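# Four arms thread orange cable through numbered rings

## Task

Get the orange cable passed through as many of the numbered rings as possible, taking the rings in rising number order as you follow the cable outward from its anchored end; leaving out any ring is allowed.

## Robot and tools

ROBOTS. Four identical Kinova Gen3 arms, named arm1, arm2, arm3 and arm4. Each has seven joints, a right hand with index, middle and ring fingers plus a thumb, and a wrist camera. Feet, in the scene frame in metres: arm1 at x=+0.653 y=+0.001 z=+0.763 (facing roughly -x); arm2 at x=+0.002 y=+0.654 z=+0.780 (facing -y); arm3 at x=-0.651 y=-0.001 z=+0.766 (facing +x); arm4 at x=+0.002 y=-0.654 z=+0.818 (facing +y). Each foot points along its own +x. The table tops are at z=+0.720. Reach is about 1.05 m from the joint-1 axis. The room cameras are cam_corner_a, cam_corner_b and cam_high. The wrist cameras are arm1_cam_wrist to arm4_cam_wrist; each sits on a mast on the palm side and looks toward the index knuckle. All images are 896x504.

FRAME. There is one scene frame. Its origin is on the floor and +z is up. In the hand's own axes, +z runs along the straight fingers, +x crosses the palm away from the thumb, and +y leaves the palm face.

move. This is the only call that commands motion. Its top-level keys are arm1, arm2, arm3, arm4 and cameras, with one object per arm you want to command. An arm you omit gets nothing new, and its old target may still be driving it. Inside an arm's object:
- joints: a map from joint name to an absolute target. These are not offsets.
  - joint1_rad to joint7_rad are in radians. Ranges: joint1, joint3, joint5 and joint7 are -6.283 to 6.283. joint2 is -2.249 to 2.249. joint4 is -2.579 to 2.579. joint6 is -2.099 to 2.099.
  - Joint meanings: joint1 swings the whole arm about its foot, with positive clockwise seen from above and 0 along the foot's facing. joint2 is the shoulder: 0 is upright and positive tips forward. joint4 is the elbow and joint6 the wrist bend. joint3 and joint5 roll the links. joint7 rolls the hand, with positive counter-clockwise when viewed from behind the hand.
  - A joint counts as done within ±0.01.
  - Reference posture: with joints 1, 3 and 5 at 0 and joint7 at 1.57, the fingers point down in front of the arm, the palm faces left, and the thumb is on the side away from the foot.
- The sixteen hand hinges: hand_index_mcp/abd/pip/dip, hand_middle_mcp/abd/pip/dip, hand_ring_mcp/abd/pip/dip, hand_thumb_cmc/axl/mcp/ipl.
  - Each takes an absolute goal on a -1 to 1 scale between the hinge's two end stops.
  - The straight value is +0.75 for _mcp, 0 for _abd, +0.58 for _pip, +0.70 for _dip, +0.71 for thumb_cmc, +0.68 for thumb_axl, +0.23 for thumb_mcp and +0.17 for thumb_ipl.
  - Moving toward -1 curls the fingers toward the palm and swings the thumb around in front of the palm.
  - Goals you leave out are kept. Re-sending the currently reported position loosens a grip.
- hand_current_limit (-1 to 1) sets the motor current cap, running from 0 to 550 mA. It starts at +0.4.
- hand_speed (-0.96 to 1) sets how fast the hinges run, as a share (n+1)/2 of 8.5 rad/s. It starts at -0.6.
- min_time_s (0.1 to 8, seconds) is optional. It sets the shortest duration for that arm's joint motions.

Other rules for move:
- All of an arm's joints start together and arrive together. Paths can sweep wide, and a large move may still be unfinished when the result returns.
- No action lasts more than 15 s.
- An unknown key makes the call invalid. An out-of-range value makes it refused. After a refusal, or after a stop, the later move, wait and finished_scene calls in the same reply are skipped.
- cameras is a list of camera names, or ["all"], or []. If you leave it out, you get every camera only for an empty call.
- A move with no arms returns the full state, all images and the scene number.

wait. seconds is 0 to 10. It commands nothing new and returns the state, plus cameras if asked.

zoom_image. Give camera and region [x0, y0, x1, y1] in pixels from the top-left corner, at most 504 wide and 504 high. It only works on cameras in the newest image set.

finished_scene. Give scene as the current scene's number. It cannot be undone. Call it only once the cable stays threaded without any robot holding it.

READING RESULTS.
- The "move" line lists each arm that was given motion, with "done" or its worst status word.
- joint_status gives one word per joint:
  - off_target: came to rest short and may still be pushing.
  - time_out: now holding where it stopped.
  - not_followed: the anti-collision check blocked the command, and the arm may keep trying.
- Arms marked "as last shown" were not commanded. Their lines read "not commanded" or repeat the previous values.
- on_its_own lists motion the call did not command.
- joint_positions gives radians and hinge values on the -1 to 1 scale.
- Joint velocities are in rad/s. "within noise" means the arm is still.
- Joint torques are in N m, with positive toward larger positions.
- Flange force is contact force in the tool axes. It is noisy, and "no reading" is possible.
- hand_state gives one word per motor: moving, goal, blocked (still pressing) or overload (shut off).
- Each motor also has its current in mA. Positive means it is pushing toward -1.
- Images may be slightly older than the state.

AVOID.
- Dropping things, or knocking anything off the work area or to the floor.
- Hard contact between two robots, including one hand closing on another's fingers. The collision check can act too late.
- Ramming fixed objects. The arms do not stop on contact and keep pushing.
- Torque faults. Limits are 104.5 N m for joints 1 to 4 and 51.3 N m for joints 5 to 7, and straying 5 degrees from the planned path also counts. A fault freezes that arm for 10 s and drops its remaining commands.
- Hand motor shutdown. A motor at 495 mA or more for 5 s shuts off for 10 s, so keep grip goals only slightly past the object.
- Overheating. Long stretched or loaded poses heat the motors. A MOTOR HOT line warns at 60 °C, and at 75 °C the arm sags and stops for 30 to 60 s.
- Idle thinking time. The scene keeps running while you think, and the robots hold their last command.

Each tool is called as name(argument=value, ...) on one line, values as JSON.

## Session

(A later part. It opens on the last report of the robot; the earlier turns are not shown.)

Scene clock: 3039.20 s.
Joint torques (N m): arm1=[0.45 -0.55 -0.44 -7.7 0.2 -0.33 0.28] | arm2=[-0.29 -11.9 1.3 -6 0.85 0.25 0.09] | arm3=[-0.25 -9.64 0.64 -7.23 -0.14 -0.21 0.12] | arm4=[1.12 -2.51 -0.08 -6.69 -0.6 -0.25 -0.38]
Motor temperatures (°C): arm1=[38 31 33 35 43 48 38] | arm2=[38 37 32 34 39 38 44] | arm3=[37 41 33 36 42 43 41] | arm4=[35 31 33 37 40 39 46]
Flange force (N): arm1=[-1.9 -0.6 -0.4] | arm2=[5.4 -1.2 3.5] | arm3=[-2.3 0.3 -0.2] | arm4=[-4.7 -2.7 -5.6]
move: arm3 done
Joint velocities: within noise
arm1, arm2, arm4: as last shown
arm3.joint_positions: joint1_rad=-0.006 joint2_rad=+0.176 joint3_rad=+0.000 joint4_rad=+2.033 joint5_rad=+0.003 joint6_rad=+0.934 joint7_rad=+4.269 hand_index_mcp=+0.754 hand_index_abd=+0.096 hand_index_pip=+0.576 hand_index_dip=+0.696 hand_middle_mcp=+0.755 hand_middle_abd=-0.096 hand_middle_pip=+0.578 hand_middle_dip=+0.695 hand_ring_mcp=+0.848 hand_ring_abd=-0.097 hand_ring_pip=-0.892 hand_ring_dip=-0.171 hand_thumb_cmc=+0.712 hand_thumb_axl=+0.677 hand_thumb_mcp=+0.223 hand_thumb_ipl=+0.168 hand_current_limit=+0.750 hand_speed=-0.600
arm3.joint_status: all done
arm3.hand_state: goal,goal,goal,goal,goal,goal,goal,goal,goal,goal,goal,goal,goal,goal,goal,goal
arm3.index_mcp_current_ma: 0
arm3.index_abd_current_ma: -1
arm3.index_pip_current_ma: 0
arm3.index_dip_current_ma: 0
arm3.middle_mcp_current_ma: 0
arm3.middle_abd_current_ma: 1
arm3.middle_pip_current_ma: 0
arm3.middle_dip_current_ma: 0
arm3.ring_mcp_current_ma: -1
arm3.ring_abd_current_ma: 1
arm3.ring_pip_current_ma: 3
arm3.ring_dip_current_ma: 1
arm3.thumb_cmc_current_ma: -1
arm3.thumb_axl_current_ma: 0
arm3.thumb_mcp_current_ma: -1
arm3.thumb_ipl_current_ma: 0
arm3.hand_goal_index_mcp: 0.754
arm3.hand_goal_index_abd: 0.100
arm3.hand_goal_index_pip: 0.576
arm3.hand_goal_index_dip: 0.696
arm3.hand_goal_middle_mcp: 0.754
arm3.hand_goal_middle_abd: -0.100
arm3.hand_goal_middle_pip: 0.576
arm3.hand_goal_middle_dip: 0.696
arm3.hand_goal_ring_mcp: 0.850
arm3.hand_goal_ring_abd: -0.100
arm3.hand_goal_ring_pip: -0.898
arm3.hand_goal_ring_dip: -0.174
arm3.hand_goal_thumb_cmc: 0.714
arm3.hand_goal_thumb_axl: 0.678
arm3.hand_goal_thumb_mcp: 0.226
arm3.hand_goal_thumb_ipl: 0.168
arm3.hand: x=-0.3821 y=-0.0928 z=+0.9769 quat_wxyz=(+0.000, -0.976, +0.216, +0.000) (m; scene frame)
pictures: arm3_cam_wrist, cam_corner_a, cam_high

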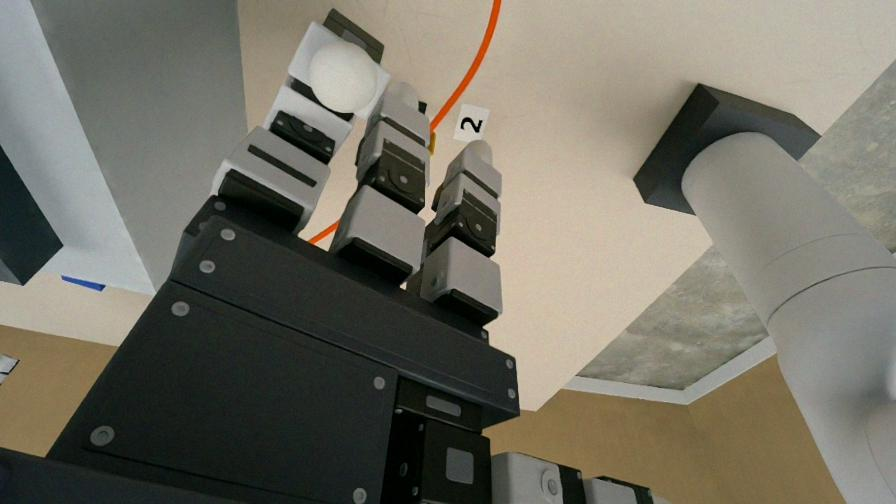

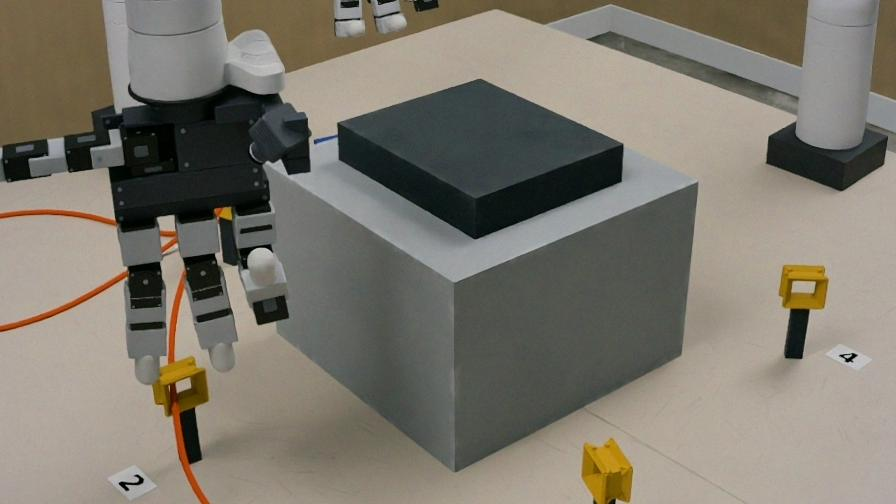

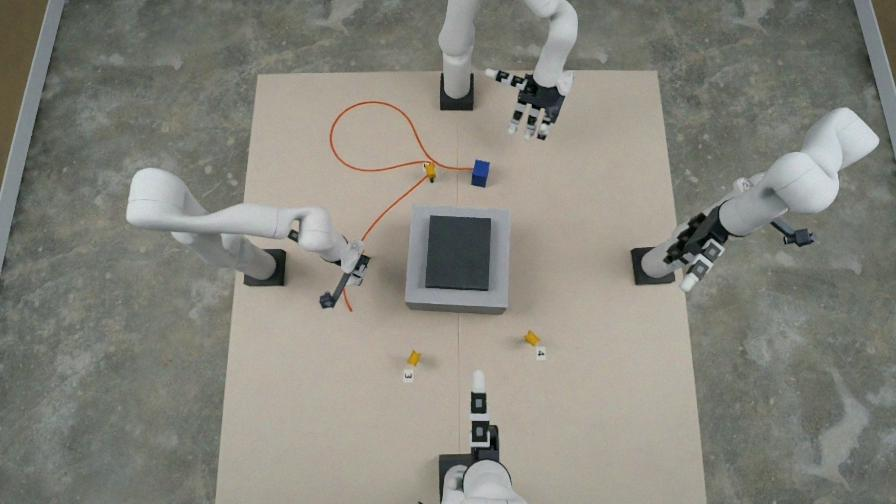

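move(arm3={"joints": {"joint1_rad": 0.0343, "joint2_rad": 0.2187, "joint4_rad": 2.1303, "joint5_rad": 0.0029, "joint6_rad": 0.7944, "joint7_rad": 4.5352}}, cameras=["arm3_cam_wrist"])

move(arm3={"joints": {"joint1_rad": 0.0343, "joint2_rad": 0.379, "joint4_rad": 2.2306, "joint5_rad": 0.0041, "joint6_rad": 0.534, "joint7_rad": 4.5336}, "min_time_s": 1.0}, cameras=["arm3_cam_wrist", "cam_high", "cam_corner_a"])

zoom_image(camera="arm3_cam_wrist", region=[360, 0, 660, 240])

zoom_image(camera="cam_corner_a", region=[100, 300, 300, 504])

Scene clock: 3080.23 s.
Joint torques (N m): arm1=[0.41 -0.59 -0.41 -7.69 0.18 -0.3 0.27] | arm2=[-0.24 -11.89 1.34 -6 0.82 0.22 0.03] | arm3=[-0.3 -9.72 0.72 -6.44 -0.12 -0.16 0.11] | arm4=[1.12 -2.5 -0.07 -6.71 -0.59 -0.25 -0.4]
Motor temperatures (°C): arm1=[38 31 33 35 43 48 38] | arm2=[38 37 32 34 39 38 44] | arm3=[37 41 33 36 42 43 41] | arm4=[35 31 33 37 40 39 46]
Flange force (N): arm1=[-2.1 -0.6 -0.4] | arm2=[5.4 -1.1 3.3] | arm3=[-2.1 -0.1 -0.3] | arm4=[-4.7 -2.8 -5.5]
move: arm3 done
Joint velocities: within noise
arm1, arm2, arm4: as last shown
arm3.joint_positions: joint1_rad=+0.034 joint2_rad=+0.219 joint3_rad=+0.000 joint4_rad=+2.130 joint5_rad=+0.003 joint6_rad=+0.794 joint7_rad=+4.535 hand_index_mcp=+0.754 hand_index_abd=+0.096 hand_index_pip=+0.576 hand_index_dip=+0.696 hand_middle_mcp=+0.755 hand_middle_abd=-0.096 hand_middle_pip=+0.578 hand_middle_dip=+0.695 hand_ring_mcp=+0.848 hand_ring_abd=-0.097 hand_ring_pip=-0.892 hand_ring_dip=-0.171 hand_thumb_cmc=+0.712 hand_thumb_axl=+0.677 hand_thumb_mcp=+0.223 hand_thumb_ipl=+0.168 hand_current_limit=+0.750 hand_speed=-0.600
arm3.joint_status: all done
arm3.hand_state: goal,goal,goal,goal,goal,goal,goal,goal,goal,goal,goal,goal,goal,goal,goal,goal
arm3.index_mcp_current_ma: 0
arm3.index_abd_current_ma: -1
arm3.index_pip_current_ma: 0
arm3.index_dip_current_ma: 0
arm3.middle_mcp_current_ma: 0
arm3.middle_abd_current_ma: 1
arm3.middle_pip_current_ma: 0
arm3.middle_dip_current_ma: 0
arm3.ring_mcp_current_ma: -1
arm3.ring_abd_current_ma: 1
arm3.ring_pip_current_ma: 3
arm3.ring_dip_current_ma: 1
arm3.thumb_cmc_current_ma: 0
arm3.thumb_axl_current_ma: 0
arm3.thumb_mcp_current_ma: -1
arm3.thumb_ipl_current_ma: 0
arm3.hand_goal_index_mcp: 0.754
arm3.hand_goal_index_abd: 0.100
arm3.hand_goal_index_pip: 0.576
arm3.hand_goal_index_dip: 0.696
arm3.hand_goal_middle_mcp: 0.754
arm3.hand_goal_middle_abd: -0.100
arm3.hand_goal_middle_pip: 0.576
arm3.hand_goal_middle_dip: 0.696
arm3.hand_goal_ring_mcp: 0.850
arm3.hand_goal_ring_abd: -0.100
arm3.hand_goal_ring_pip: -0.898
arm3.hand_goal_ring_dip: -0.174
arm3.hand_goal_thumb_cmc: 0.714
arm3.hand_goal_thumb_axl: 0.678
arm3.hand_goal_thumb_mcp: 0.226
arm3.hand_goal_thumb_ipl: 0.168
arm3.hand: x=-0.3780 y=-0.1163 z=+0.9399 quat_wxyz=(+0.000, -0.995, +0.105, +0.000) (m; scene frame)
pictures: arm3_cam_wrist

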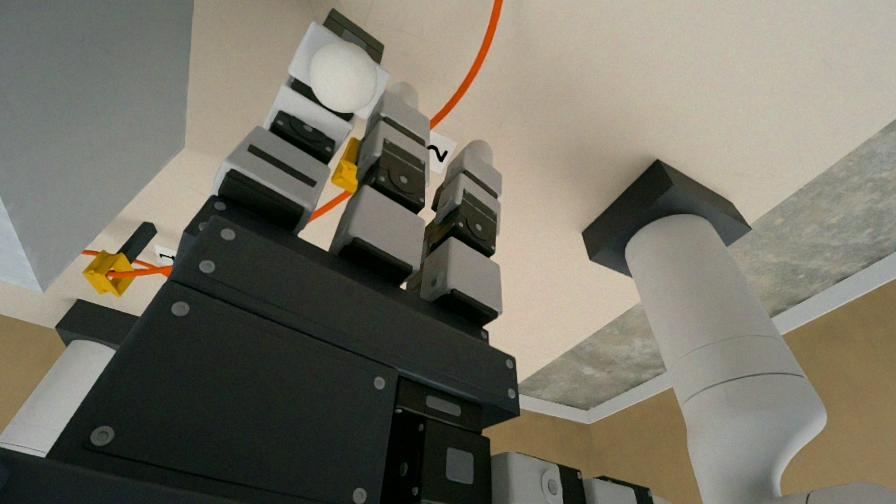

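Scene clock: 3081.60 s.
Joint torques (N m): arm1=[0.44 -0.51 -0.43 -7.72 0.22 -0.34 0.27] | arm2=[-0.22 -11.82 1.35 -6.04 0.82 0.23 0.04] | arm3=[-0.26 -10.96 0.78 -4.81 -0.16 -0.23 0.08] | arm4=[1.13 -2.5 -0.09 -6.69 -0.6 -0.24 -0.39]
Motor temperatures (°C): arm1=[38 31 33 35 43 48 38] | arm2=[38 37 32 34 39 38 44] | arm3=[37 41 33 36 42 44 41] | arm4=[35 31 33 37 40 39 46]
Flange force (N): arm1=[-1.8 -0.6 -0.3] | arm2=[5.2 -1.2 3.3] | arm3=[-1.9 0.6 -1.0] | arm4=[-4.7 -2.8 -5.6]
move: arm3 done
Joint velocities: within noise
arm1, arm2, arm4: as last shown
arm3.joint_positions: joint1_rad=+0.034 joint2_rad=+0.379 joint3_rad=+0.000 joint4_rad=+2.231 joint5_rad=+0.004 joint6_rad=+0.534 joint7_rad=+4.534 hand_index_mcp=+0.754 hand_index_abd=+0.096 hand_index_pip=+0.576 hand_index_dip=+0.696 hand_middle_mcp=+0.755 hand_middle_abd=-0.096 hand_middle_pip=+0.578 hand_middle_dip=+0.695 hand_ring_mcp=+0.848 hand_ring_abd=-0.097 hand_ring_pip=-0.892 hand_ring_dip=-0.171 hand_thumb_cmc=+0.712 hand_thumb_axl=+0.677 hand_thumb_mcp=+0.223 hand_thumb_ipl=+0.168 hand_current_limit=+0.750 hand_speed=-0.600
arm3.joint_status: all done
arm3.hand_state: goal,goal,goal,goal,goal,goal,goal,goal,goal,goal,goal,goal,goal,goal,goal,goal
arm3.index_mcp_current_ma: 0
arm3.index_abd_current_ma: -1
arm3.index_pip_current_ma: 0
arm3.index_dip_current_ma: 0
arm3.middle_mcp_current_ma: 0
arm3.middle_abd_current_ma: 1
arm3.middle_pip_current_ma: 0
arm3.middle_dip_current_ma: 0
arm3.ring_mcp_current_ma: -1
arm3.ring_abd_current_ma: 1
arm3.ring_pip_current_ma: 3
arm3.ring_dip_current_ma: 1
arm3.thumb_cmc_current_ma: 0
arm3.thumb_axl_current_ma: 0
arm3.thumb_mcp_current_ma: -1
arm3.thumb_ipl_current_ma: 0
arm3.hand_goal_index_mcp: 0.754
arm3.hand_goal_index_abd: 0.100
arm3.hand_goal_index_pip: 0.576
arm3.hand_goal_index_dip: 0.696
arm3.hand_goal_middle_mcp: 0.754
arm3.hand_goal_middle_abd: -0.100
arm3.hand_goal_middle_pip: 0.576
arm3.hand_goal_middle_dip: 0.696
arm3.hand_goal_ring_mcp: 0.850
arm3.hand_goal_ring_abd: -0.100
arm3.hand_goal_ring_pip: -0.898
arm3.hand_goal_ring_dip: -0.174
arm3.hand_goal_thumb_cmc: 0.714
arm3.hand_goal_thumb_axl: 0.678
arm3.hand_goal_thumb_mcp: 0.226
arm3.hand_goal_thumb_ipl: 0.168
arm3.hand: x=-0.3779 y=-0.1162 z=+0.8698 quat_wxyz=(+0.000, -0.995, +0.105, +0.000) (m; scene frame)
pictures: arm3_cam_wrist, cam_corner_a, cam_high

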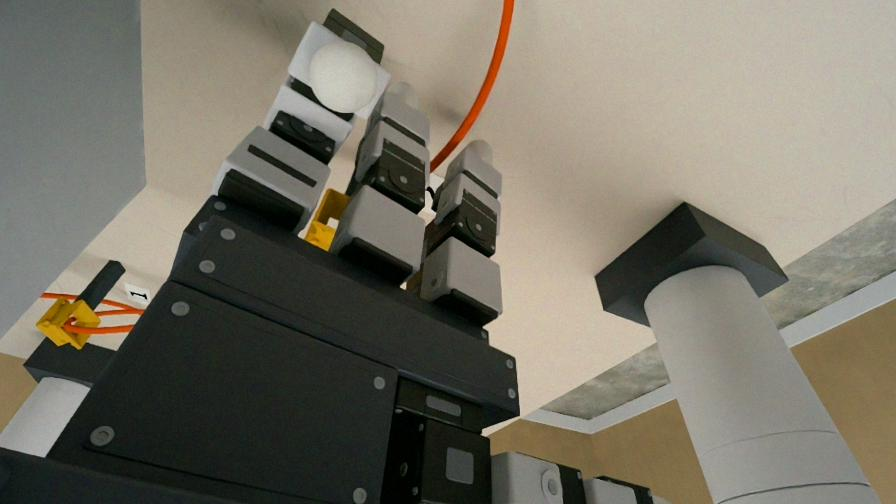

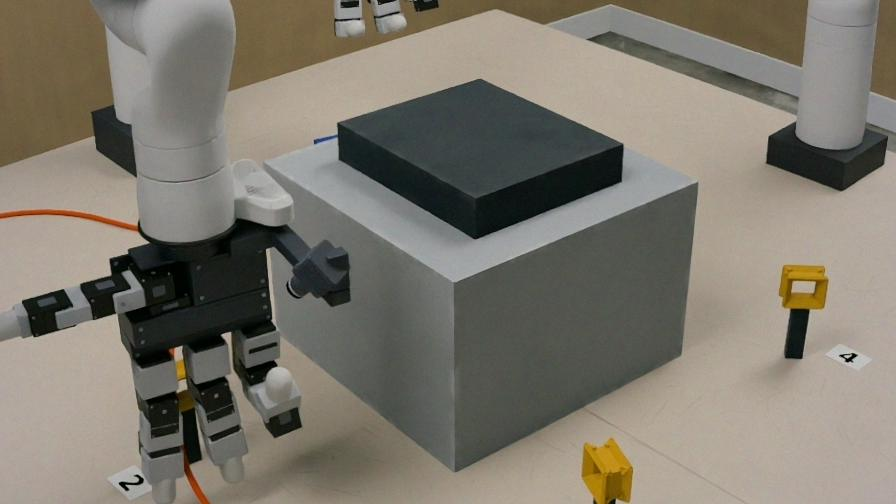

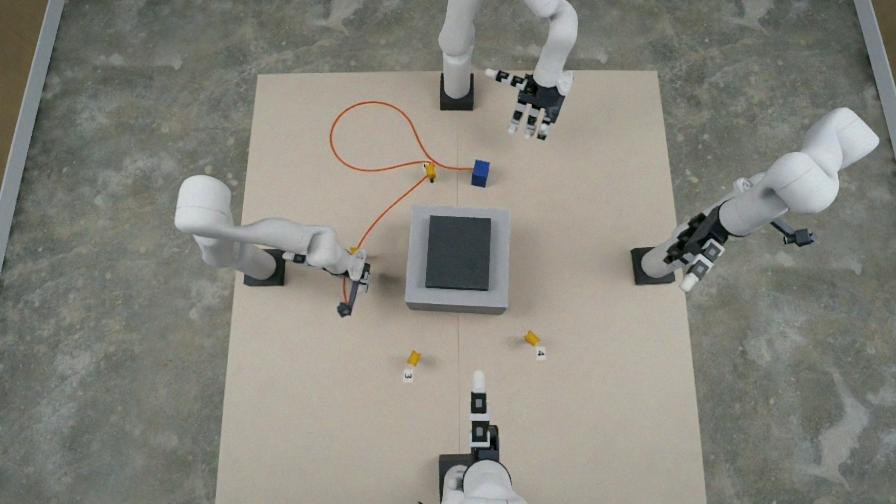

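Scaled by 1.680 from the camera's 896x504 image, which has a finer 1280x720 frame.

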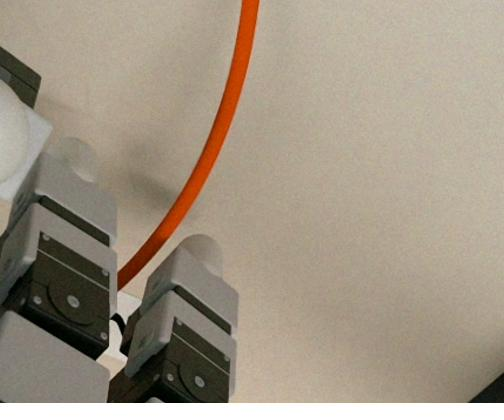

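Scaled by 2.471 from the camera's 896x504 image, which has a finer 1280x720 frame.

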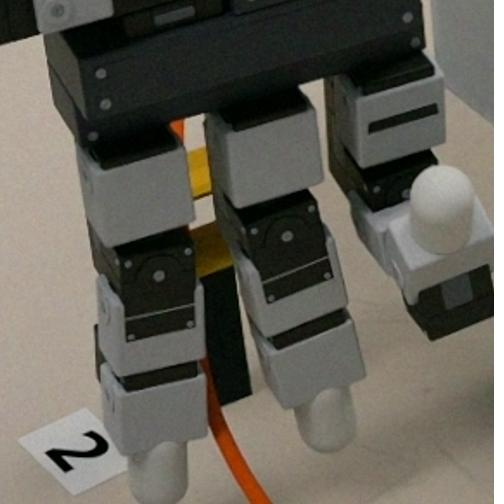

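move(arm3={"joints": {"hand_index_abd": -0.25, "hand_middle_abd": 0.25}}, cameras=["arm3_cam_wrist"])

zoom_image(camera="arm3_cam_wrist", region=[360, 0, 660, 240])

Scene clock: 3085.83 s.
Joint torques (N m): arm1=[0.41 -0.56 -0.42 -7.69 0.2 -0.31 0.27] | arm2=[-0.25 -11.88 1.36 -5.97 0.86 0.21 0.05] | arm3=[-0.24 -10.92 0.76 -4.71 -0.19 -0.23 0.05] | arm4=[1.1 -2.55 -0.11 -6.67 -0.58 -0.26 -0.39]
Motor temperatures (°C): arm1=[38 31 33 35 43 48 38] | arm2=[38 37 32 34 39 38 44] | arm3=[37 41 33 36 42 44 41] | arm4=[35 31 33 37 40 39 46]
Flange force (N): arm1=[-2.0 -0.6 -0.4] | arm2=[5.5 -1.2 3.2] | arm3=[-1.7 0.6 -1.2] | arm4=[-4.8 -2.9 -5.8]
move: arm3 off_target
Joint velocities: within noise
arm1.joint_positions: joint1_rad=-0.550 joint2_rad=-0.436 joint3_rad=-0.047 joint4_rad=+1.499 joint5_rad=+0.004 joint6_rad=+1.995 joint7_rad=+1.775 hand_index_mcp=+0.753 hand_index_abd=+0.000 hand_index_pip=+0.577 hand_index_dip=+0.696 hand_middle_mcp=+0.753 hand_middle_abd=+0.000 hand_middle_pip=+0.577 hand_middle_dip=+0.696 hand_ring_mcp=+0.753 hand_ring_abd=+0.000 hand_ring_pip=+0.577 hand_ring_dip=+0.696 hand_thumb_cmc=+0.714 hand_thumb_axl=+0.677 hand_thumb_mcp=+0.224 hand_thumb_ipl=+0.168 hand_current_limit=+0.400 hand_speed=-0.600
arm1.joint_status: not commanded
arm1.hand_state: goal,goal,goal,goal,goal,goal,goal,goal,goal,goal,overload,goal,goal,goal,goal,goal
arm1.index_mcp_current_ma: 0
arm1.index_abd_current_ma: 0
arm1.index_pip_current_ma: 0
arm1.index_dip_current_ma: 0
arm1.middle_mcp_current_ma: 0
arm1.middle_abd_current_ma: 0
arm1.middle_pip_current_ma: 0
arm1.middle_dip_current_ma: 0
arm1.ring_mcp_current_ma: 0
arm1.ring_abd_current_ma: 0
arm1.ring_pip_current_ma: 0
arm1.ring_dip_current_ma: 0
arm1.thumb_cmc_current_ma: 0
arm1.thumb_axl_current_ma: 0
arm1.thumb_mcp_current_ma: -2
arm1.thumb_ipl_current_ma: 0
arm1.hand_goal_index_mcp: 0.754
arm1.hand_goal_index_abd: 0.000
arm1.hand_goal_index_pip: 0.576
arm1.hand_goal_index_dip: 0.696
arm1.hand_goal_middle_mcp: 0.754
arm1.hand_goal_middle_abd: 0.000
arm1.hand_goal_middle_pip: 0.576
arm1.hand_goal_middle_dip: 0.696
arm1.hand_goal_ring_mcp: 0.754
arm1.hand_goal_ring_abd: 0.000
arm1.hand_goal_ring_pip: 0.576
arm1.hand_goal_ring_dip: 0.696
arm1.hand_goal_thumb_cmc: 0.714
arm1.hand_goal_thumb_axl: 0.678
arm1.hand_goal_thumb_mcp: 0.226
arm1.hand_goal_thumb_ipl: 0.168
arm1.hand: x=+0.5862 y=-0.1235 z=+1.2802 quat_wxyz=(+0.004, +0.911, +0.409, -0.040) (m; scene frame)
arm2.joint_positions: joint1_rad=-1.200 joint2_rad=+0.177 joint3_rad=+0.000 joint4_rad=+2.145 joint5_rad=+0.350 joint6_rad=+0.855 joint7_rad=-1.797 hand_index_mcp=+0.759 hand_index_abd=+0.057 hand_index_pip=+0.580 hand_index_dip=-0.638 hand_middle_mcp=+0.759 hand_middle_abd=-0.117 hand_middle_pip=+0.580 hand_middle_dip=-0.637 hand_ring_mcp=+0.852 hand_ring_abd=-0.097 hand_ring_pip=-0.893 hand_ring_dip=-0.172 hand_thumb_cmc=+0.717 hand_thumb_axl=+0.677 hand_thumb_mcp=+0.223 hand_thumb_ipl=+0.168 hand_current_limit=+0.750 hand_speed=-0.600
arm2.joint_status: not commanded
arm2.hand_state: goal,goal,goal,goal,goal,goal,goal,goal,goal,goal,goal,goal,goal,goal,goal,goal
arm2.index_mcp_current_ma: 10
arm2.index_abd_current_ma: -5
arm2.index_pip_current_ma: 9
arm2.index_dip_current_ma: 0
arm2.middle_mcp_current_ma: 12
arm2.middle_abd_current_ma: 6
arm2.middle_pip_current_ma: 8
arm2.middle_dip_current_ma: 2
arm2.ring_mcp_current_ma: 4
arm2.ring_abd_current_ma: 4
arm2.ring_pip_current_ma: 12
arm2.ring_dip_current_ma: 5
arm2.thumb_cmc_current_ma: 5
arm2.thumb_axl_current_ma: -1
arm2.thumb_mcp_current_ma: -7
arm2.thumb_ipl_current_ma: 0
arm2.hand_goal_index_mcp: 0.754
arm2.hand_goal_index_abd: 0.060
arm2.hand_goal_index_pip: 0.576
arm2.hand_goal_index_dip: -0.638
arm2.hand_goal_middle_mcp: 0.754
arm2.hand_goal_middle_abd: -0.120
arm2.hand_goal_middle_pip: 0.576
arm2.hand_goal_middle_dip: -0.638
arm2.hand_goal_ring_mcp: 0.850
arm2.hand_goal_ring_abd: -0.100
arm2.hand_goal_ring_pip: -0.898
arm2.hand_goal_ring_dip: -0.174
arm2.hand_goal_thumb_cmc: 0.714
arm2.hand_goal_thumb_axl: 0.678
arm2.hand_goal_thumb_mcp: 0.226
arm2.hand_goal_thumb_ipl: 0.168
arm2.hand: x=+0.1895 y=+0.3765 z=+0.9980 quat_wxyz=(+0.130, +0.973, -0.189, -0.026) (m; scene frame)
arm3.joint_positions: joint1_rad=+0.034 joint2_rad=+0.379 joint3_rad=+0.000 joint4_rad=+2.231 joint5_rad=+0.004 joint6_rad=+0.534 joint7_rad=+4.534 hand_index_mcp=+0.754 hand_index_abd=-0.104 hand_index_pip=+0.576 hand_index_dip=+0.696 hand_middle_mcp=+0.755 hand_middle_abd=+0.102 hand_middle_pip=+0.578 hand_middle_dip=+0.695 hand_ring_mcp=+0.848 hand_ring_abd=-0.097 hand_ring_pip=-0.892 hand_ring_dip=-0.171 hand_thumb_cmc=+0.712 hand_thumb_axl=+0.677 hand_thumb_mcp=+0.223 hand_thumb_ipl=+0.168 hand_current_limit=+0.750 hand_speed=-0.600
arm3.joint_status: hand_index_abd off_target (ended at -0.104, target -0.250); hand_middle_abd off_target (ended at +0.102, target +0.250)
arm3.hand_state: goal,blocked,goal,goal,goal,blocked,goal,goal,goal,goal,goal,goal,goal,goal,goal,goal
arm3.index_mcp_current_ma: 0
arm3.index_abd_current_ma: 364
arm3.index_pip_current_ma: 0
arm3.index_dip_current_ma: 0
arm3.middle_mcp_current_ma: 0
arm3.middle_abd_current_ma: -370
arm3.middle_pip_current_ma: 0
arm3.middle_dip_current_ma: 0
arm3.ring_mcp_current_ma: -1
arm3.ring_abd_current_ma: 1
arm3.ring_pip_current_ma: 3
arm3.ring_dip_current_ma: 1
arm3.thumb_cmc_current_ma: 0
arm3.thumb_axl_current_ma: 0
arm3.thumb_mcp_current_ma: -1
arm3.thumb_ipl_current_ma: 0
arm3.hand_goal_index_mcp: 0.754
arm3.hand_goal_index_abd: -0.250
arm3.hand_goal_index_pip: 0.576
arm3.hand_goal_index_dip: 0.696
arm3.hand_goal_middle_mcp: 0.754
arm3.hand_goal_middle_abd: 0.250
arm3.hand_goal_middle_pip: 0.576
arm3.hand_goal_middle_dip: 0.696
arm3.hand_goal_ring_mcp: 0.850
arm3.hand_goal_ring_abd: -0.100
arm3.hand_goal_ring_pip: -0.898
arm3.hand_goal_ring_dip: -0.174
arm3.hand_goal_thumb_cmc: 0.714
arm3.hand_goal_thumb_axl: 0.678
arm3.hand_goal_thumb_mcp: 0.226
arm3.hand_goal_thumb_ipl: 0.168
arm3.hand: x=-0.3779 y=-0.1162 z=+0.8698 quat_wxyz=(+0.000, -0.995, +0.105, +0.000) (m; scene frame)
arm4.joint_positions: joint1_rad=+0.181 joint2_rad=-0.351 joint3_rad=-0.031 joint4_rad=+1.429 joint5_rad=-0.012 joint6_rad=+1.974 joint7_rad=+1.684 hand_index_mcp=+0.753 hand_index_abd=+0.115 hand_index_pip=+0.577 hand_index_dip=+0.696 hand_middle_mcp=+0.753 hand_middle_abd=-0.117 hand_middle_pip=+0.577 hand_middle_dip=+0.696 hand_ring_mcp=+0.848 hand_ring_abd=-0.097 hand_ring_pip=-0.891 hand_ring_dip=-0.171 hand_thumb_cmc=+0.714 hand_thumb_axl=+0.677 hand_thumb_mcp=+0.224 hand_thumb_ipl=+0.168 hand_current_limit=+0.750 hand_speed=-0.600
arm4.joint_status: not commanded
arm4.hand_state: goal,goal,goal,goal,goal,goal,goal,goal,goal,goal,goal,goal,goal,goal,goal,goal
arm4.index_mcp_current_ma: 0
arm4.index_abd_current_ma: -2
arm4.index_pip_current_ma: 0
arm4.index_dip_current_ma: 0
arm4.middle_mcp_current_ma: 0
arm4.middle_abd_current_ma: 1
arm4.middle_pip_current_ma: 0
arm4.middle_dip_current_ma: 0
arm4.ring_mcp_current_ma: -1
arm4.ring_abd_current_ma: 1
arm4.ring_pip_current_ma: 5
arm4.ring_dip_current_ma: 1
arm4.thumb_cmc_current_ma: 0
arm4.thumb_axl_current_ma: 0
arm4.thumb_mcp_current_ma: -1
arm4.thumb_ipl_current_ma: 0
arm4.hand_goal_index_mcp: 0.754
arm4.hand_goal_index_abd: 0.120
arm4.hand_goal_index_pip: 0.576
arm4.hand_goal_index_dip: 0.696
arm4.hand_goal_middle_mcp: 0.754
arm4.hand_goal_middle_abd: -0.120
arm4.hand_goal_middle_pip: 0.576
arm4.hand_goal_middle_dip: 0.696
arm4.hand_goal_ring_mcp: 0.850
arm4.hand_goal_ring_abd: -0.100
arm4.hand_goal_ring_pip: -0.898
arm4.hand_goal_ring_dip: -0.174
arm4.hand_goal_thumb_cmc: 0.714
arm4.hand_goal_thumb_axl: 0.678
arm4.hand_goal_thumb_mcp: 0.226
arm4.hand_goal_thumb_ipl: 0.168
arm4.hand: x=-0.0445 y=-0.4776 z=+1.3488 quat_wxyz=(+0.036, -0.706, +0.706, +0.029) (m; scene frame)
pictures: arm3_cam_wrist

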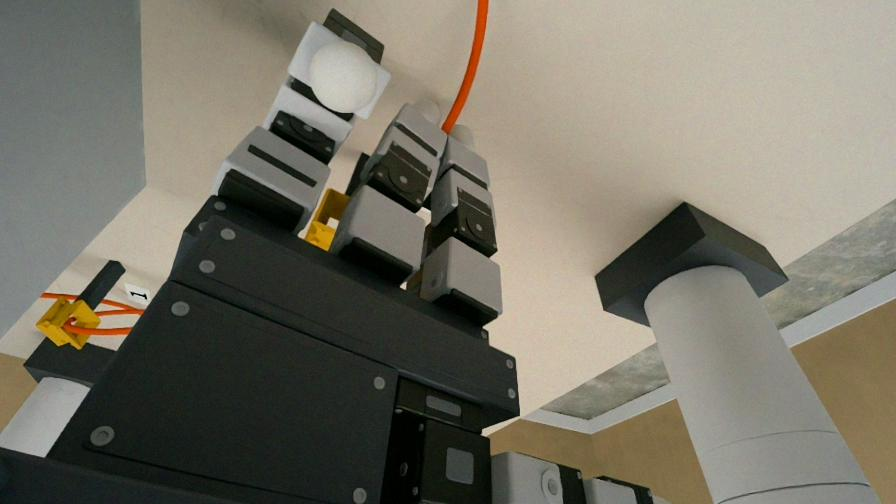

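Scaled by 1.680 from the camera's 896x504 image, which has a finer 1280x720 frame.

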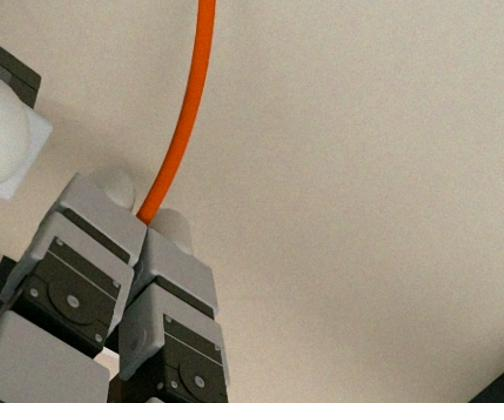

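move(arm3={"joints":{"hand_index_abd":0.03,"hand_middle_abd":-0.03}}, cameras=["arm3_cam_wrist"])

move(arm3={"joints":{"joint1_rad":0.035,"joint2_rad":0.4047,"joint3_rad":0,"joint4_rad":2.2421,"joint5_rad":0.0045,"joint6_rad":0.4968,"joint7_rad":4.5343},"min_time_s":0.6}, cameras=["arm3_cam_wrist"])

move(arm3={"joints":{"hand_index_abd":-0.25,"hand_middle_abd":0.25}}, cameras=["arm3_cam_wrist","cam_corner_a","cam_high"])

Scene clock: 3147.70 s.
Joint torques (N m): arm1=[0.43 -0.53 -0.43 -7.73 0.18 -0.3 0.28] | arm2=[-0.27 -11.87 1.35 -6 0.83 0.22 0.08] | arm3=[-0.28 -10.95 0.76 -4.75 -0.16 -0.18 0.06] | arm4=[1.1 -2.54 -0.07 -6.69 -0.59 -0.24 -0.39]
Motor temperatures (°C): arm1=[38 31 33 35 43 48 38] | arm2=[38 37 32 34 39 38 44] | arm3=[37 41 33 36 42 43 41] | arm4=[35 31 33 37 40 39 46]
Flange force (N): arm1=[-1.9 -0.6 -0.2] | arm2=[5.4 -1.2 3.3] | arm3=[-1.8 0.7 -0.9] | arm4=[-4.8 -2.7 -5.7]
move: arm3 done
Joint velocities: within noise
arm1, arm2, arm4: as last shown
arm3.joint_positions: joint1_rad=+0.034 joint2_rad=+0.379 joint3_rad=+0.000 joint4_rad=+2.231 joint5_rad=+0.004 joint6_rad=+0.534 joint7_rad=+4.534 hand_index_mcp=+0.754 hand_index_abd=+0.027 hand_index_pip=+0.576 hand_index_dip=+0.696 hand_middle_mcp=+0.755 hand_middle_abd=-0.027 hand_middle_pip=+0.578 hand_middle_dip=+0.695 hand_ring_mcp=+0.848 hand_ring_abd=-0.097 hand_ring_pip=-0.892 hand_ring_dip=-0.171 hand_thumb_cmc=+0.712 hand_thumb_axl=+0.677 hand_thumb_mcp=+0.223 hand_thumb_ipl=+0.168 hand_current_limit=+0.750 hand_speed=-0.600
arm3.joint_status: all done
arm3.hand_state: goal,goal,goal,goal,goal,goal,goal,goal,goal,goal,goal,goal,goal,goal,goal,goal
arm3.index_mcp_current_ma: 0
arm3.index_abd_current_ma: -1
arm3.index_pip_current_ma: 0
arm3.index_dip_current_ma: 0
arm3.middle_mcp_current_ma: 0
arm3.middle_abd_current_ma: 1
arm3.middle_pip_current_ma: 0
arm3.middle_dip_current_ma: 0
arm3.ring_mcp_current_ma: -1
arm3.ring_abd_current_ma: 1
arm3.ring_pip_current_ma: 3
arm3.ring_dip_current_ma: 1
arm3.thumb_cmc_current_ma: 0
arm3.thumb_axl_current_ma: 0
arm3.thumb_mcp_current_ma: -1
arm3.thumb_ipl_current_ma: 0
arm3.hand_goal_index_mcp: 0.754
arm3.hand_goal_index_abd: 0.030
arm3.hand_goal_index_pip: 0.576
arm3.hand_goal_index_dip: 0.696
arm3.hand_goal_middle_mcp: 0.754
arm3.hand_goal_middle_abd: -0.030
arm3.hand_goal_middle_pip: 0.576
arm3.hand_goal_middle_dip: 0.696
arm3.hand_goal_ring_mcp: 0.850
arm3.hand_goal_ring_abd: -0.100
arm3.hand_goal_ring_pip: -0.898
arm3.hand_goal_ring_dip: -0.174
arm3.hand_goal_thumb_cmc: 0.714
arm3.hand_goal_thumb_axl: 0.678
arm3.hand_goal_thumb_mcp: 0.226
arm3.hand_goal_thumb_ipl: 0.168
arm3.hand: x=-0.3779 y=-0.1162 z=+0.8698 quat_wxyz=(+0.000, -0.995, +0.105, +0.000) (m; scene frame)
pictures: arm3_cam_wrist

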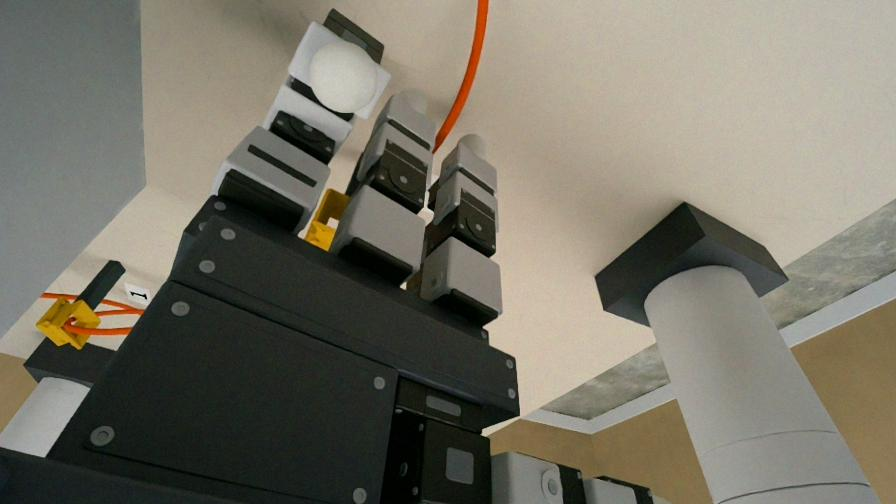

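Scene clock: 3148.60 s.
Joint torques (N m): arm1=[0.45 -0.59 -0.38 -7.68 0.19 -0.34 0.25] | arm2=[-0.26 -11.83 1.29 -6.01 0.85 0.23 0.03] | arm3=[-0.31 -11.16 0.72 -4.42 -0.09 -0.18 0.1] | arm4=[1.12 -2.52 -0.05 -6.72 -0.59 -0.25 -0.37]
Motor temperatures (°C): arm1=[38 31 33 35 43 48 38] | arm2=[38 37 32 34 39 38 44] | arm3=[37 41 33 36 42 43 41] | arm4=[35 31 33 37 40 39 46]
Flange force (N): arm1=[-2.0 -0.6 -0.5] | arm2=[5.3 -1.0 3.2] | arm3=[-1.5 0.8 -1.0] | arm4=[-4.7 -2.6 -5.5]
move: arm3 done
Joint velocities: within noise
arm1, arm2, arm4: as last shown
arm3.joint_positions: joint1_rad=+0.035 joint2_rad=+0.405 joint3_rad=+0.000 joint4_rad=+2.242 joint5_rad=+0.005 joint6_rad=+0.497 joint7_rad=+4.534 hand_index_mcp=+0.754 hand_index_abd=+0.027 hand_index_pip=+0.576 hand_index_dip=+0.696 hand_middle_mcp=+0.755 hand_middle_abd=-0.027 hand_middle_pip=+0.578 hand_middle_dip=+0.695 hand_ring_mcp=+0.848 hand_ring_abd=-0.097 hand_ring_pip=-0.892 hand_ring_dip=-0.171 hand_thumb_cmc=+0.712 hand_thumb_axl=+0.677 hand_thumb_mcp=+0.223 hand_thumb_ipl=+0.168 hand_current_limit=+0.750 hand_speed=-0.600
arm3.joint_status: all done
arm3.hand_state: goal,goal,goal,goal,goal,goal,goal,goal,goal,goal,goal,goal,goal,goal,goal,goal
arm3.index_mcp_current_ma: 0
arm3.index_abd_current_ma: -1
arm3.index_pip_current_ma: 0
arm3.index_dip_current_ma: 0
arm3.middle_mcp_current_ma: 0
arm3.middle_abd_current_ma: 1
arm3.middle_pip_current_ma: 0
arm3.middle_dip_current_ma: 0
arm3.ring_mcp_current_ma: -1
arm3.ring_abd_current_ma: 1
arm3.ring_pip_current_ma: 3
arm3.ring_dip_current_ma: 1
arm3.thumb_cmc_current_ma: 0
arm3.thumb_axl_current_ma: 0
arm3.thumb_mcp_current_ma: -1
arm3.thumb_ipl_current_ma: 0
arm3.hand_goal_index_mcp: 0.754
arm3.hand_goal_index_abd: 0.030
arm3.hand_goal_index_pip: 0.576
arm3.hand_goal_index_dip: 0.696
arm3.hand_goal_middle_mcp: 0.754
arm3.hand_goal_middle_abd: -0.030
arm3.hand_goal_middle_pip: 0.576
arm3.hand_goal_middle_dip: 0.696
arm3.hand_goal_ring_mcp: 0.850
arm3.hand_goal_ring_abd: -0.100
arm3.hand_goal_ring_pip: -0.898
arm3.hand_goal_ring_dip: -0.174
arm3.hand_goal_thumb_cmc: 0.714
arm3.hand_goal_thumb_axl: 0.678
arm3.hand_goal_thumb_mcp: 0.226
arm3.hand_goal_thumb_ipl: 0.168
arm3.hand: x=-0.3781 y=-0.1164 z=+0.8599 quat_wxyz=(+0.000, -0.995, +0.104, +0.000) (m; scene frame)
pictures: arm3_cam_wrist

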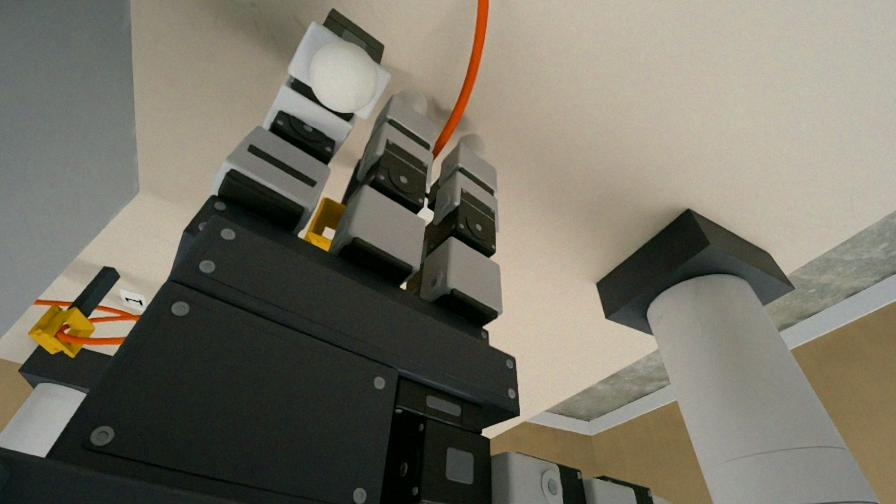

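Scene clock: 3149.17 s.
Joint torques (N m): arm1=[0.41 -0.57 -0.46 -7.71 0.19 -0.34 0.26] | arm2=[-0.26 -11.88 1.41 -6.05 0.85 0.22 0.05] | arm3=[-0.21 -11.13 0.85 -4.47 -0.16 -0.21 0.05] | arm4=[1.13 -2.51 -0.07 -6.7 -0.6 -0.25 -0.4]
Motor temperatures (°C): arm1=[38 31 33 35 43 48 38] | arm2=[38 37 32 34 39 38 44] | arm3=[37 41 33 36 42 43 41] | arm4=[35 31 33 37 40 39 46]
Flange force (N): arm1=[-1.9 -0.8 -0.4] | arm2=[5.3 -1.3 3.3] | arm3=[-1.7 0.6 -1.1] | arm4=[-4.7 -2.8 -5.6]
move: arm3 off_target
Joint velocities: within noise
arm1, arm2, arm4: as last shown
arm3.joint_positions: joint1_rad=+0.035 joint2_rad=+0.405 joint3_rad=+0.000 joint4_rad=+2.242 joint5_rad=+0.005 joint6_rad=+0.497 joint7_rad=+4.534 hand_index_mcp=+0.754 hand_index_abd=-0.067 hand_index_pip=+0.576 hand_index_dip=+0.696 hand_middle_mcp=+0.754 hand_middle_abd=+0.062 hand_middle_pip=+0.578 hand_middle_dip=+0.695 hand_ring_mcp=+0.848 hand_ring_abd=-0.097 hand_ring_pip=-0.892 hand_ring_dip=-0.171 hand_thumb_cmc=+0.712 hand_thumb_axl=+0.677 hand_thumb_mcp=+0.223 hand_thumb_ipl=+0.168 hand_current_limit=+0.750 hand_speed=-0.600
arm3.joint_status: hand_index_abd off_target (ended at -0.067, target -0.250); hand_middle_abd off_target (ended at +0.062, target +0.250)
arm3.hand_state: goal,blocked,goal,goal,goal,blocked,goal,goal,goal,goal,goal,goal,goal,goal,goal,goal
arm3.index_mcp_current_ma: 0
arm3.index_abd_current_ma: 481
arm3.index_pip_current_ma: 0
arm3.index_dip_current_ma: 0
arm3.middle_mcp_current_ma: 0
arm3.middle_abd_current_ma: -481
arm3.middle_pip_current_ma: 0
arm3.middle_dip_current_ma: 0
arm3.ring_mcp_current_ma: -1
arm3.ring_abd_current_ma: 1
arm3.ring_pip_current_ma: 3
arm3.ring_dip_current_ma: 1
arm3.thumb_cmc_current_ma: 0
arm3.thumb_axl_current_ma: 0
arm3.thumb_mcp_current_ma: -1
arm3.thumb_ipl_current_ma: 0
arm3.hand_goal_index_mcp: 0.754
arm3.hand_goal_index_abd: -0.250
arm3.hand_goal_index_pip: 0.576
arm3.hand_goal_index_dip: 0.696
arm3.hand_goal_middle_mcp: 0.754
arm3.hand_goal_middle_abd: 0.250
arm3.hand_goal_middle_pip: 0.576
arm3.hand_goal_middle_dip: 0.696
arm3.hand_goal_ring_mcp: 0.850
arm3.hand_goal_ring_abd: -0.100
arm3.hand_goal_ring_pip: -0.898
arm3.hand_goal_ring_dip: -0.174
arm3.hand_goal_thumb_cmc: 0.714
arm3.hand_goal_thumb_axl: 0.678
arm3.hand_goal_thumb_mcp: 0.226
arm3.hand_goal_thumb_ipl: 0.168
arm3.hand: x=-0.3781 y=-0.1164 z=+0.8599 quat_wxyz=(+0.000, -0.995, +0.104, +0.000) (m; scene frame)
pictures: arm3_cam_wrist, cam_corner_a, cam_high

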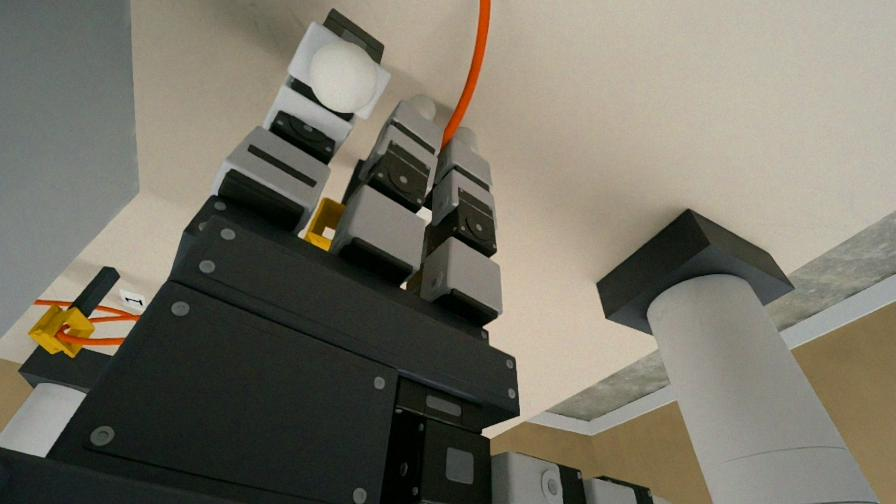

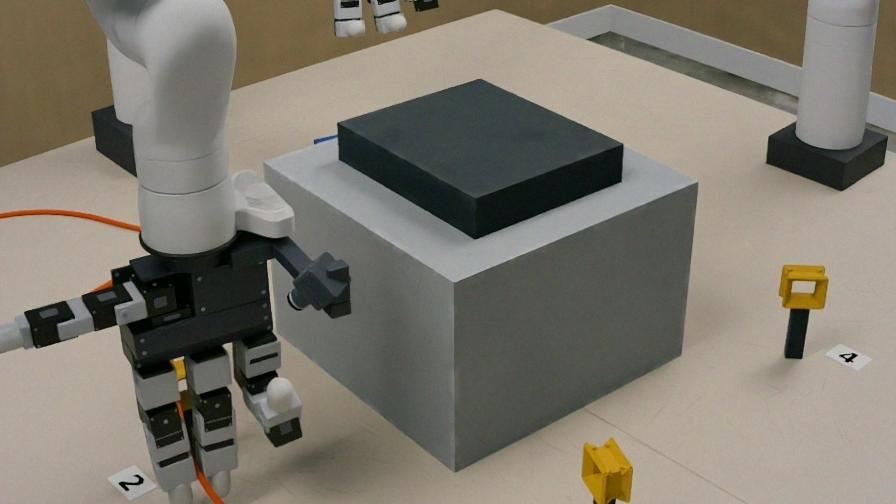

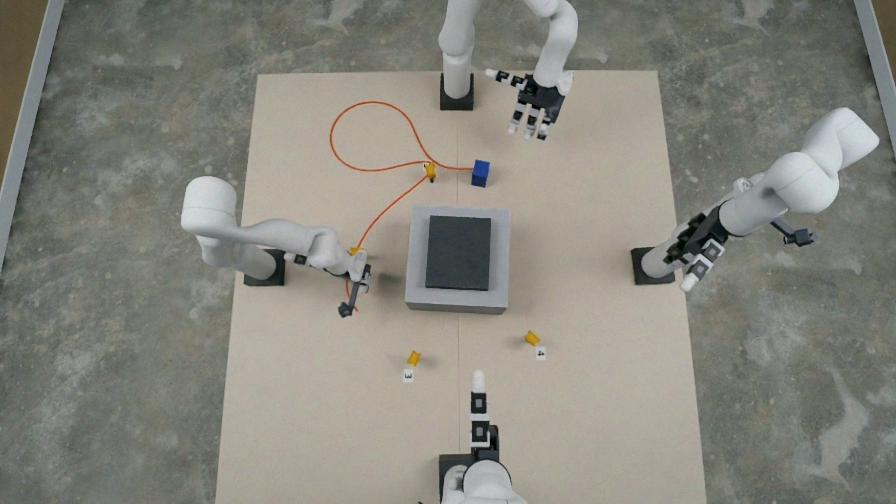

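move(arm3={"joints":{"joint1_rad":0.2796,"joint2_rad":0.3737,"joint3_rad":0,"joint4_rad":2.0891,"joint5_rad":0.0039,"joint6_rad":0.6802,"joint7_rad":4.9884},"min_time_s":1.2}, cameras=["arm3_cam_wrist"])

move(arm3={"joints":{"joint1_rad":0.4202,"joint2_rad":0.4716,"joint3_rad":0,"joint4_rad":1.8633,"joint5_rad":0.0037,"joint6_rad":0.8076,"joint7_rad":5.4781},"min_time_s":1.2}, cameras=["arm3_cam_wrist","cam_corner_a","cam_high"])

Scene clock: 3178.73 s.
Joint torques (N m): arm1=[0.41 -0.55 -0.41 -7.76 0.21 -0.31 0.25] | arm2=[-0.25 -11.81 1.34 -6 0.87 0.2 0.06] | arm3=[-0.12 -12.01 0.93 -5.77 0.02 -0.21 0.09] | arm4=[1.11 -2.5 -0.05 -6.7 -0.6 -0.25 -0.39]
Motor temperatures (°C): arm1=[38 31 33 35 43 48 38] | arm2=[38 37 32 34 39 38 44] | arm3=[37 41 33 36 42 43 41] | arm4=[35 31 33 37 40 39 46]
Flange force (N): arm1=[-1.9 -0.6 -0.1] | arm2=[5.3 -1.2 3.1] | arm3=[-1.6 -0.8 -0.4] | arm4=[-4.7 -2.7 -5.6]
move: arm3 done
Joint velocities: within noise
arm1, arm2, arm4: as last shown
arm3.joint_positions: joint1_rad=+0.280 joint2_rad=+0.374 joint3_rad=+0.000 joint4_rad=+2.089 joint5_rad=+0.004 joint6_rad=+0.680 joint7_rad=+4.988 hand_index_mcp=+0.756 hand_index_abd=-0.068 hand_index_pip=+0.576 hand_index_dip=+0.696 hand_middle_mcp=+0.757 hand_middle_abd=+0.062 hand_middle_pip=+0.578 hand_middle_dip=+0.695 hand_ring_mcp=+0.848 hand_ring_abd=-0.097 hand_ring_pip=-0.892 hand_ring_dip=-0.171 hand_thumb_cmc=+0.712 hand_thumb_axl=+0.677 hand_thumb_mcp=+0.223 hand_thumb_ipl=+0.168 hand_current_limit=+0.750 hand_speed=-0.600
arm3.joint_status: all done
arm3.hand_state: goal,blocked,goal,goal,goal,blocked,goal,goal,goal,goal,goal,goal,goal,goal,goal,goal
arm3.index_mcp_current_ma: 1
arm3.index_abd_current_ma: 481
arm3.index_pip_current_ma: 0
arm3.index_dip_current_ma: 0
arm3.middle_mcp_current_ma: 1
arm3.middle_abd_current_ma: -481
arm3.middle_pip_current_ma: 0
arm3.middle_dip_current_ma: 0
arm3.ring_mcp_current_ma: -1
arm3.ring_abd_current_ma: 1
arm3.ring_pip_current_ma: 3
arm3.ring_dip_current_ma: 1
arm3.thumb_cmc_current_ma: 0
arm3.thumb_axl_current_ma: 0
arm3.thumb_mcp_current_ma: -1
arm3.thumb_ipl_current_ma: 0
arm3.hand_goal_index_mcp: 0.754
arm3.hand_goal_index_abd: -0.250
arm3.hand_goal_index_pip: 0.576
arm3.hand_goal_index_dip: 0.696
arm3.hand_goal_middle_mcp: 0.754
arm3.hand_goal_middle_abd: 0.250
arm3.hand_goal_middle_pip: 0.576
arm3.hand_goal_middle_dip: 0.696
arm3.hand_goal_ring_mcp: 0.850
arm3.hand_goal_ring_abd: -0.100
arm3.hand_goal_ring_pip: -0.898
arm3.hand_goal_ring_dip: -0.174
arm3.hand_goal_thumb_cmc: 0.714
arm3.hand_goal_thumb_axl: 0.678
arm3.hand_goal_thumb_mcp: 0.226
arm3.hand_goal_thumb_ipl: 0.168
arm3.hand: x=-0.3444 y=-0.2079 z=+0.8966 quat_wxyz=(+0.000, -1.000, +0.000, +0.000) (m; scene frame)
pictures: arm3_cam_wrist

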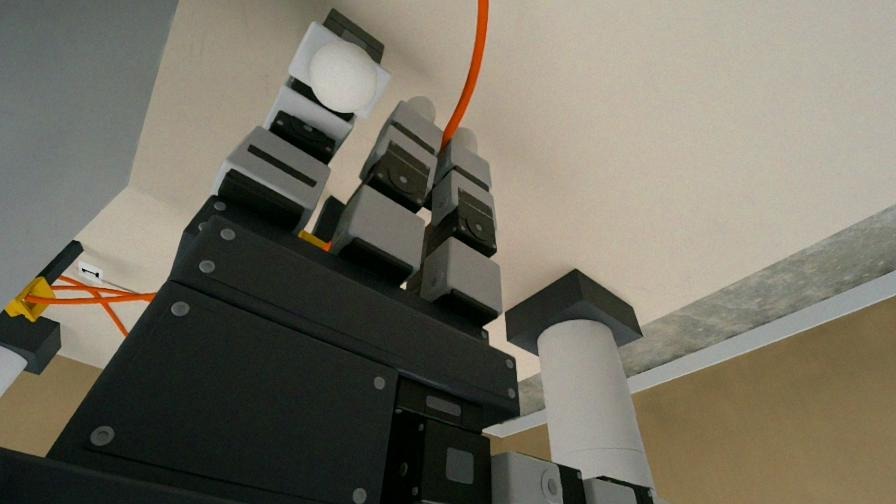

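Scene clock: 3180.30 s.
Joint torques (N m): arm1=[0.39 -0.58 -0.42 -7.68 0.2 -0.32 0.26] | arm2=[-0.28 -11.84 1.29 -6.03 0.86 0.23 0.04] | arm3=[-0.03 -14.58 0.97 -6.84 0.02 -0.36 0.13] | arm4=[1.12 -2.52 -0.12 -6.69 -0.57 -0.25 -0.4]
Motor temperatures (°C): arm1=[38 31 33 35 43 48 38] | arm2=[38 37 32 34 39 38 44] | arm3=[37 41 33 36 42 43 41] | arm4=[35 31 33 37 40 39 46]
Flange force (N): arm1=[-2.0 -0.6 -0.4] | arm2=[5.2 -1.0 3.3] | arm3=[-1.4 -2.2 -0.2] | arm4=[-4.7 -2.9 -5.6]
move: arm3 done
Joint velocities: within noise
arm1, arm2, arm4: as last shown
arm3.joint_positions: joint1_rad=+0.420 joint2_rad=+0.472 joint3_rad=+0.000 joint4_rad=+1.863 joint5_rad=+0.004 joint6_rad=+0.808 joint7_rad=+5.478 hand_index_mcp=+0.757 hand_index_abd=-0.068 hand_index_pip=+0.576 hand_index_dip=+0.696 hand_middle_mcp=+0.757 hand_middle_abd=+0.062 hand_middle_pip=+0.578 hand_middle_dip=+0.695 hand_ring_mcp=+0.848 hand_ring_abd=-0.097 hand_ring_pip=-0.892 hand_ring_dip=-0.171 hand_thumb_cmc=+0.712 hand_thumb_axl=+0.677 hand_thumb_mcp=+0.223 hand_thumb_ipl=+0.168 hand_current_limit=+0.750 hand_speed=-0.600
arm3.joint_status: all done
arm3.hand_state: goal,blocked,goal,goal,goal,blocked,goal,goal,goal,goal,goal,goal,goal,goal,goal,goal
arm3.index_mcp_current_ma: 1
arm3.index_abd_current_ma: 481
arm3.index_pip_current_ma: 0
arm3.index_dip_current_ma: 0
arm3.middle_mcp_current_ma: 1
arm3.middle_abd_current_ma: -481
arm3.middle_pip_current_ma: 0
arm3.middle_dip_current_ma: 0
arm3.ring_mcp_current_ma: -1
arm3.ring_abd_current_ma: 1
arm3.ring_pip_current_ma: 3
arm3.ring_dip_current_ma: 1
arm3.thumb_cmc_current_ma: 0
arm3.thumb_axl_current_ma: 0
arm3.thumb_mcp_current_ma: -1
arm3.thumb_ipl_current_ma: 0
arm3.hand_goal_index_mcp: 0.754
arm3.hand_goal_index_abd: -0.250
arm3.hand_goal_index_pip: 0.576
arm3.hand_goal_index_dip: 0.696
arm3.hand_goal_middle_mcp: 0.754
arm3.hand_goal_middle_abd: 0.250
arm3.hand_goal_middle_pip: 0.576
arm3.hand_goal_middle_dip: 0.696
arm3.hand_goal_ring_mcp: 0.850
arm3.hand_goal_ring_abd: -0.100
arm3.hand_goal_ring_pip: -0.898
arm3.hand_goal_ring_dip: -0.174
arm3.hand_goal_thumb_cmc: 0.714
arm3.hand_goal_thumb_axl: 0.678
arm3.hand_goal_thumb_mcp: 0.226
arm3.hand_goal_thumb_ipl: 0.168
arm3.hand: x=-0.2729 y=-0.2831 z=+0.9068 quat_wxyz=(+0.000, -0.985, -0.173, +0.000) (m; scene frame)
pictures: arm3_cam_wrist, cam_corner_a, cam_high

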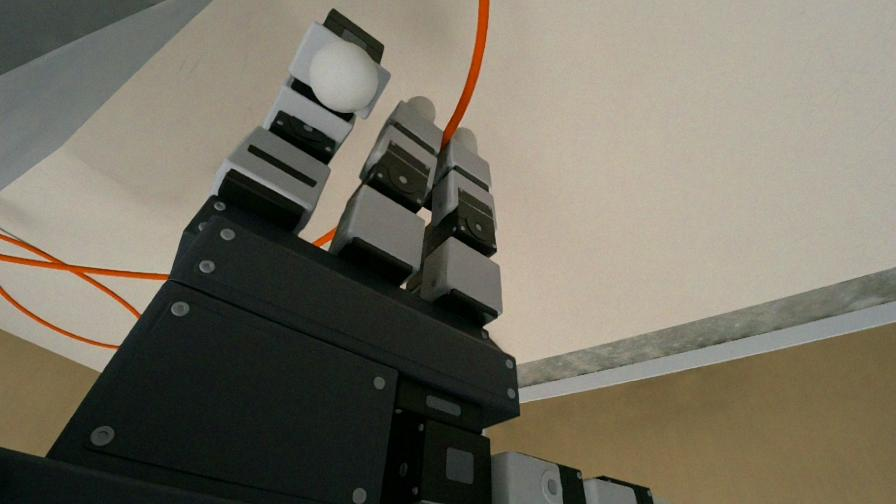

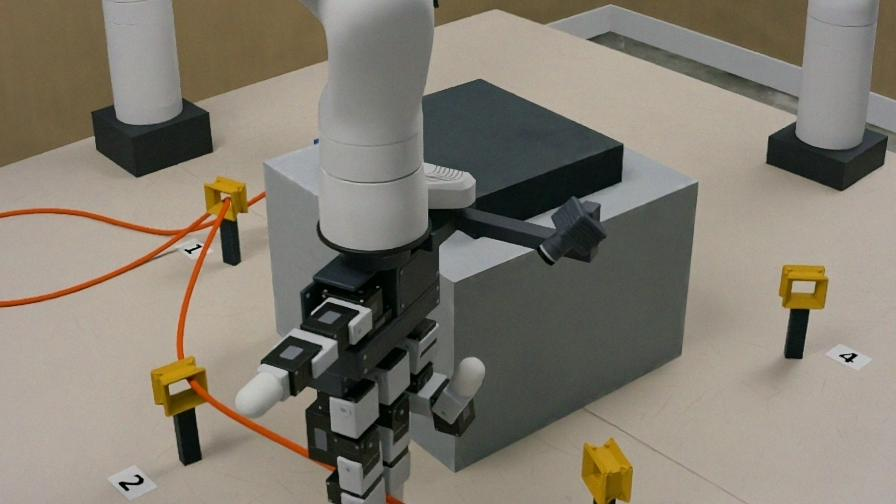

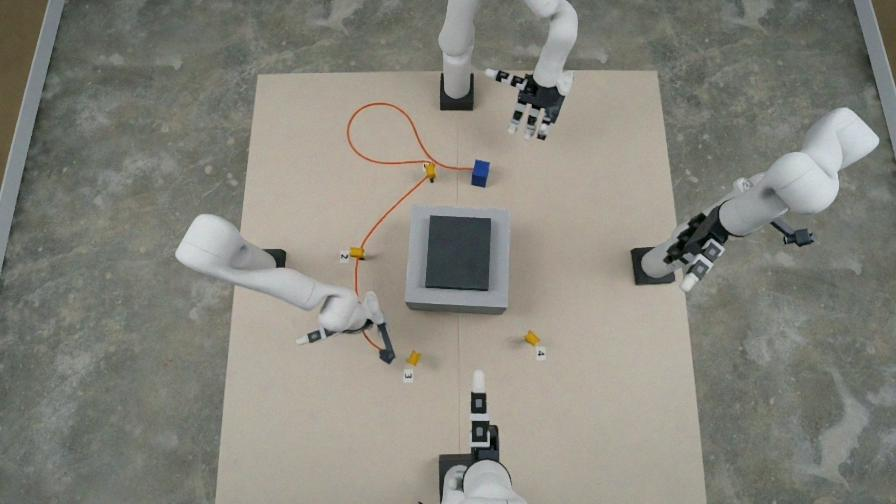

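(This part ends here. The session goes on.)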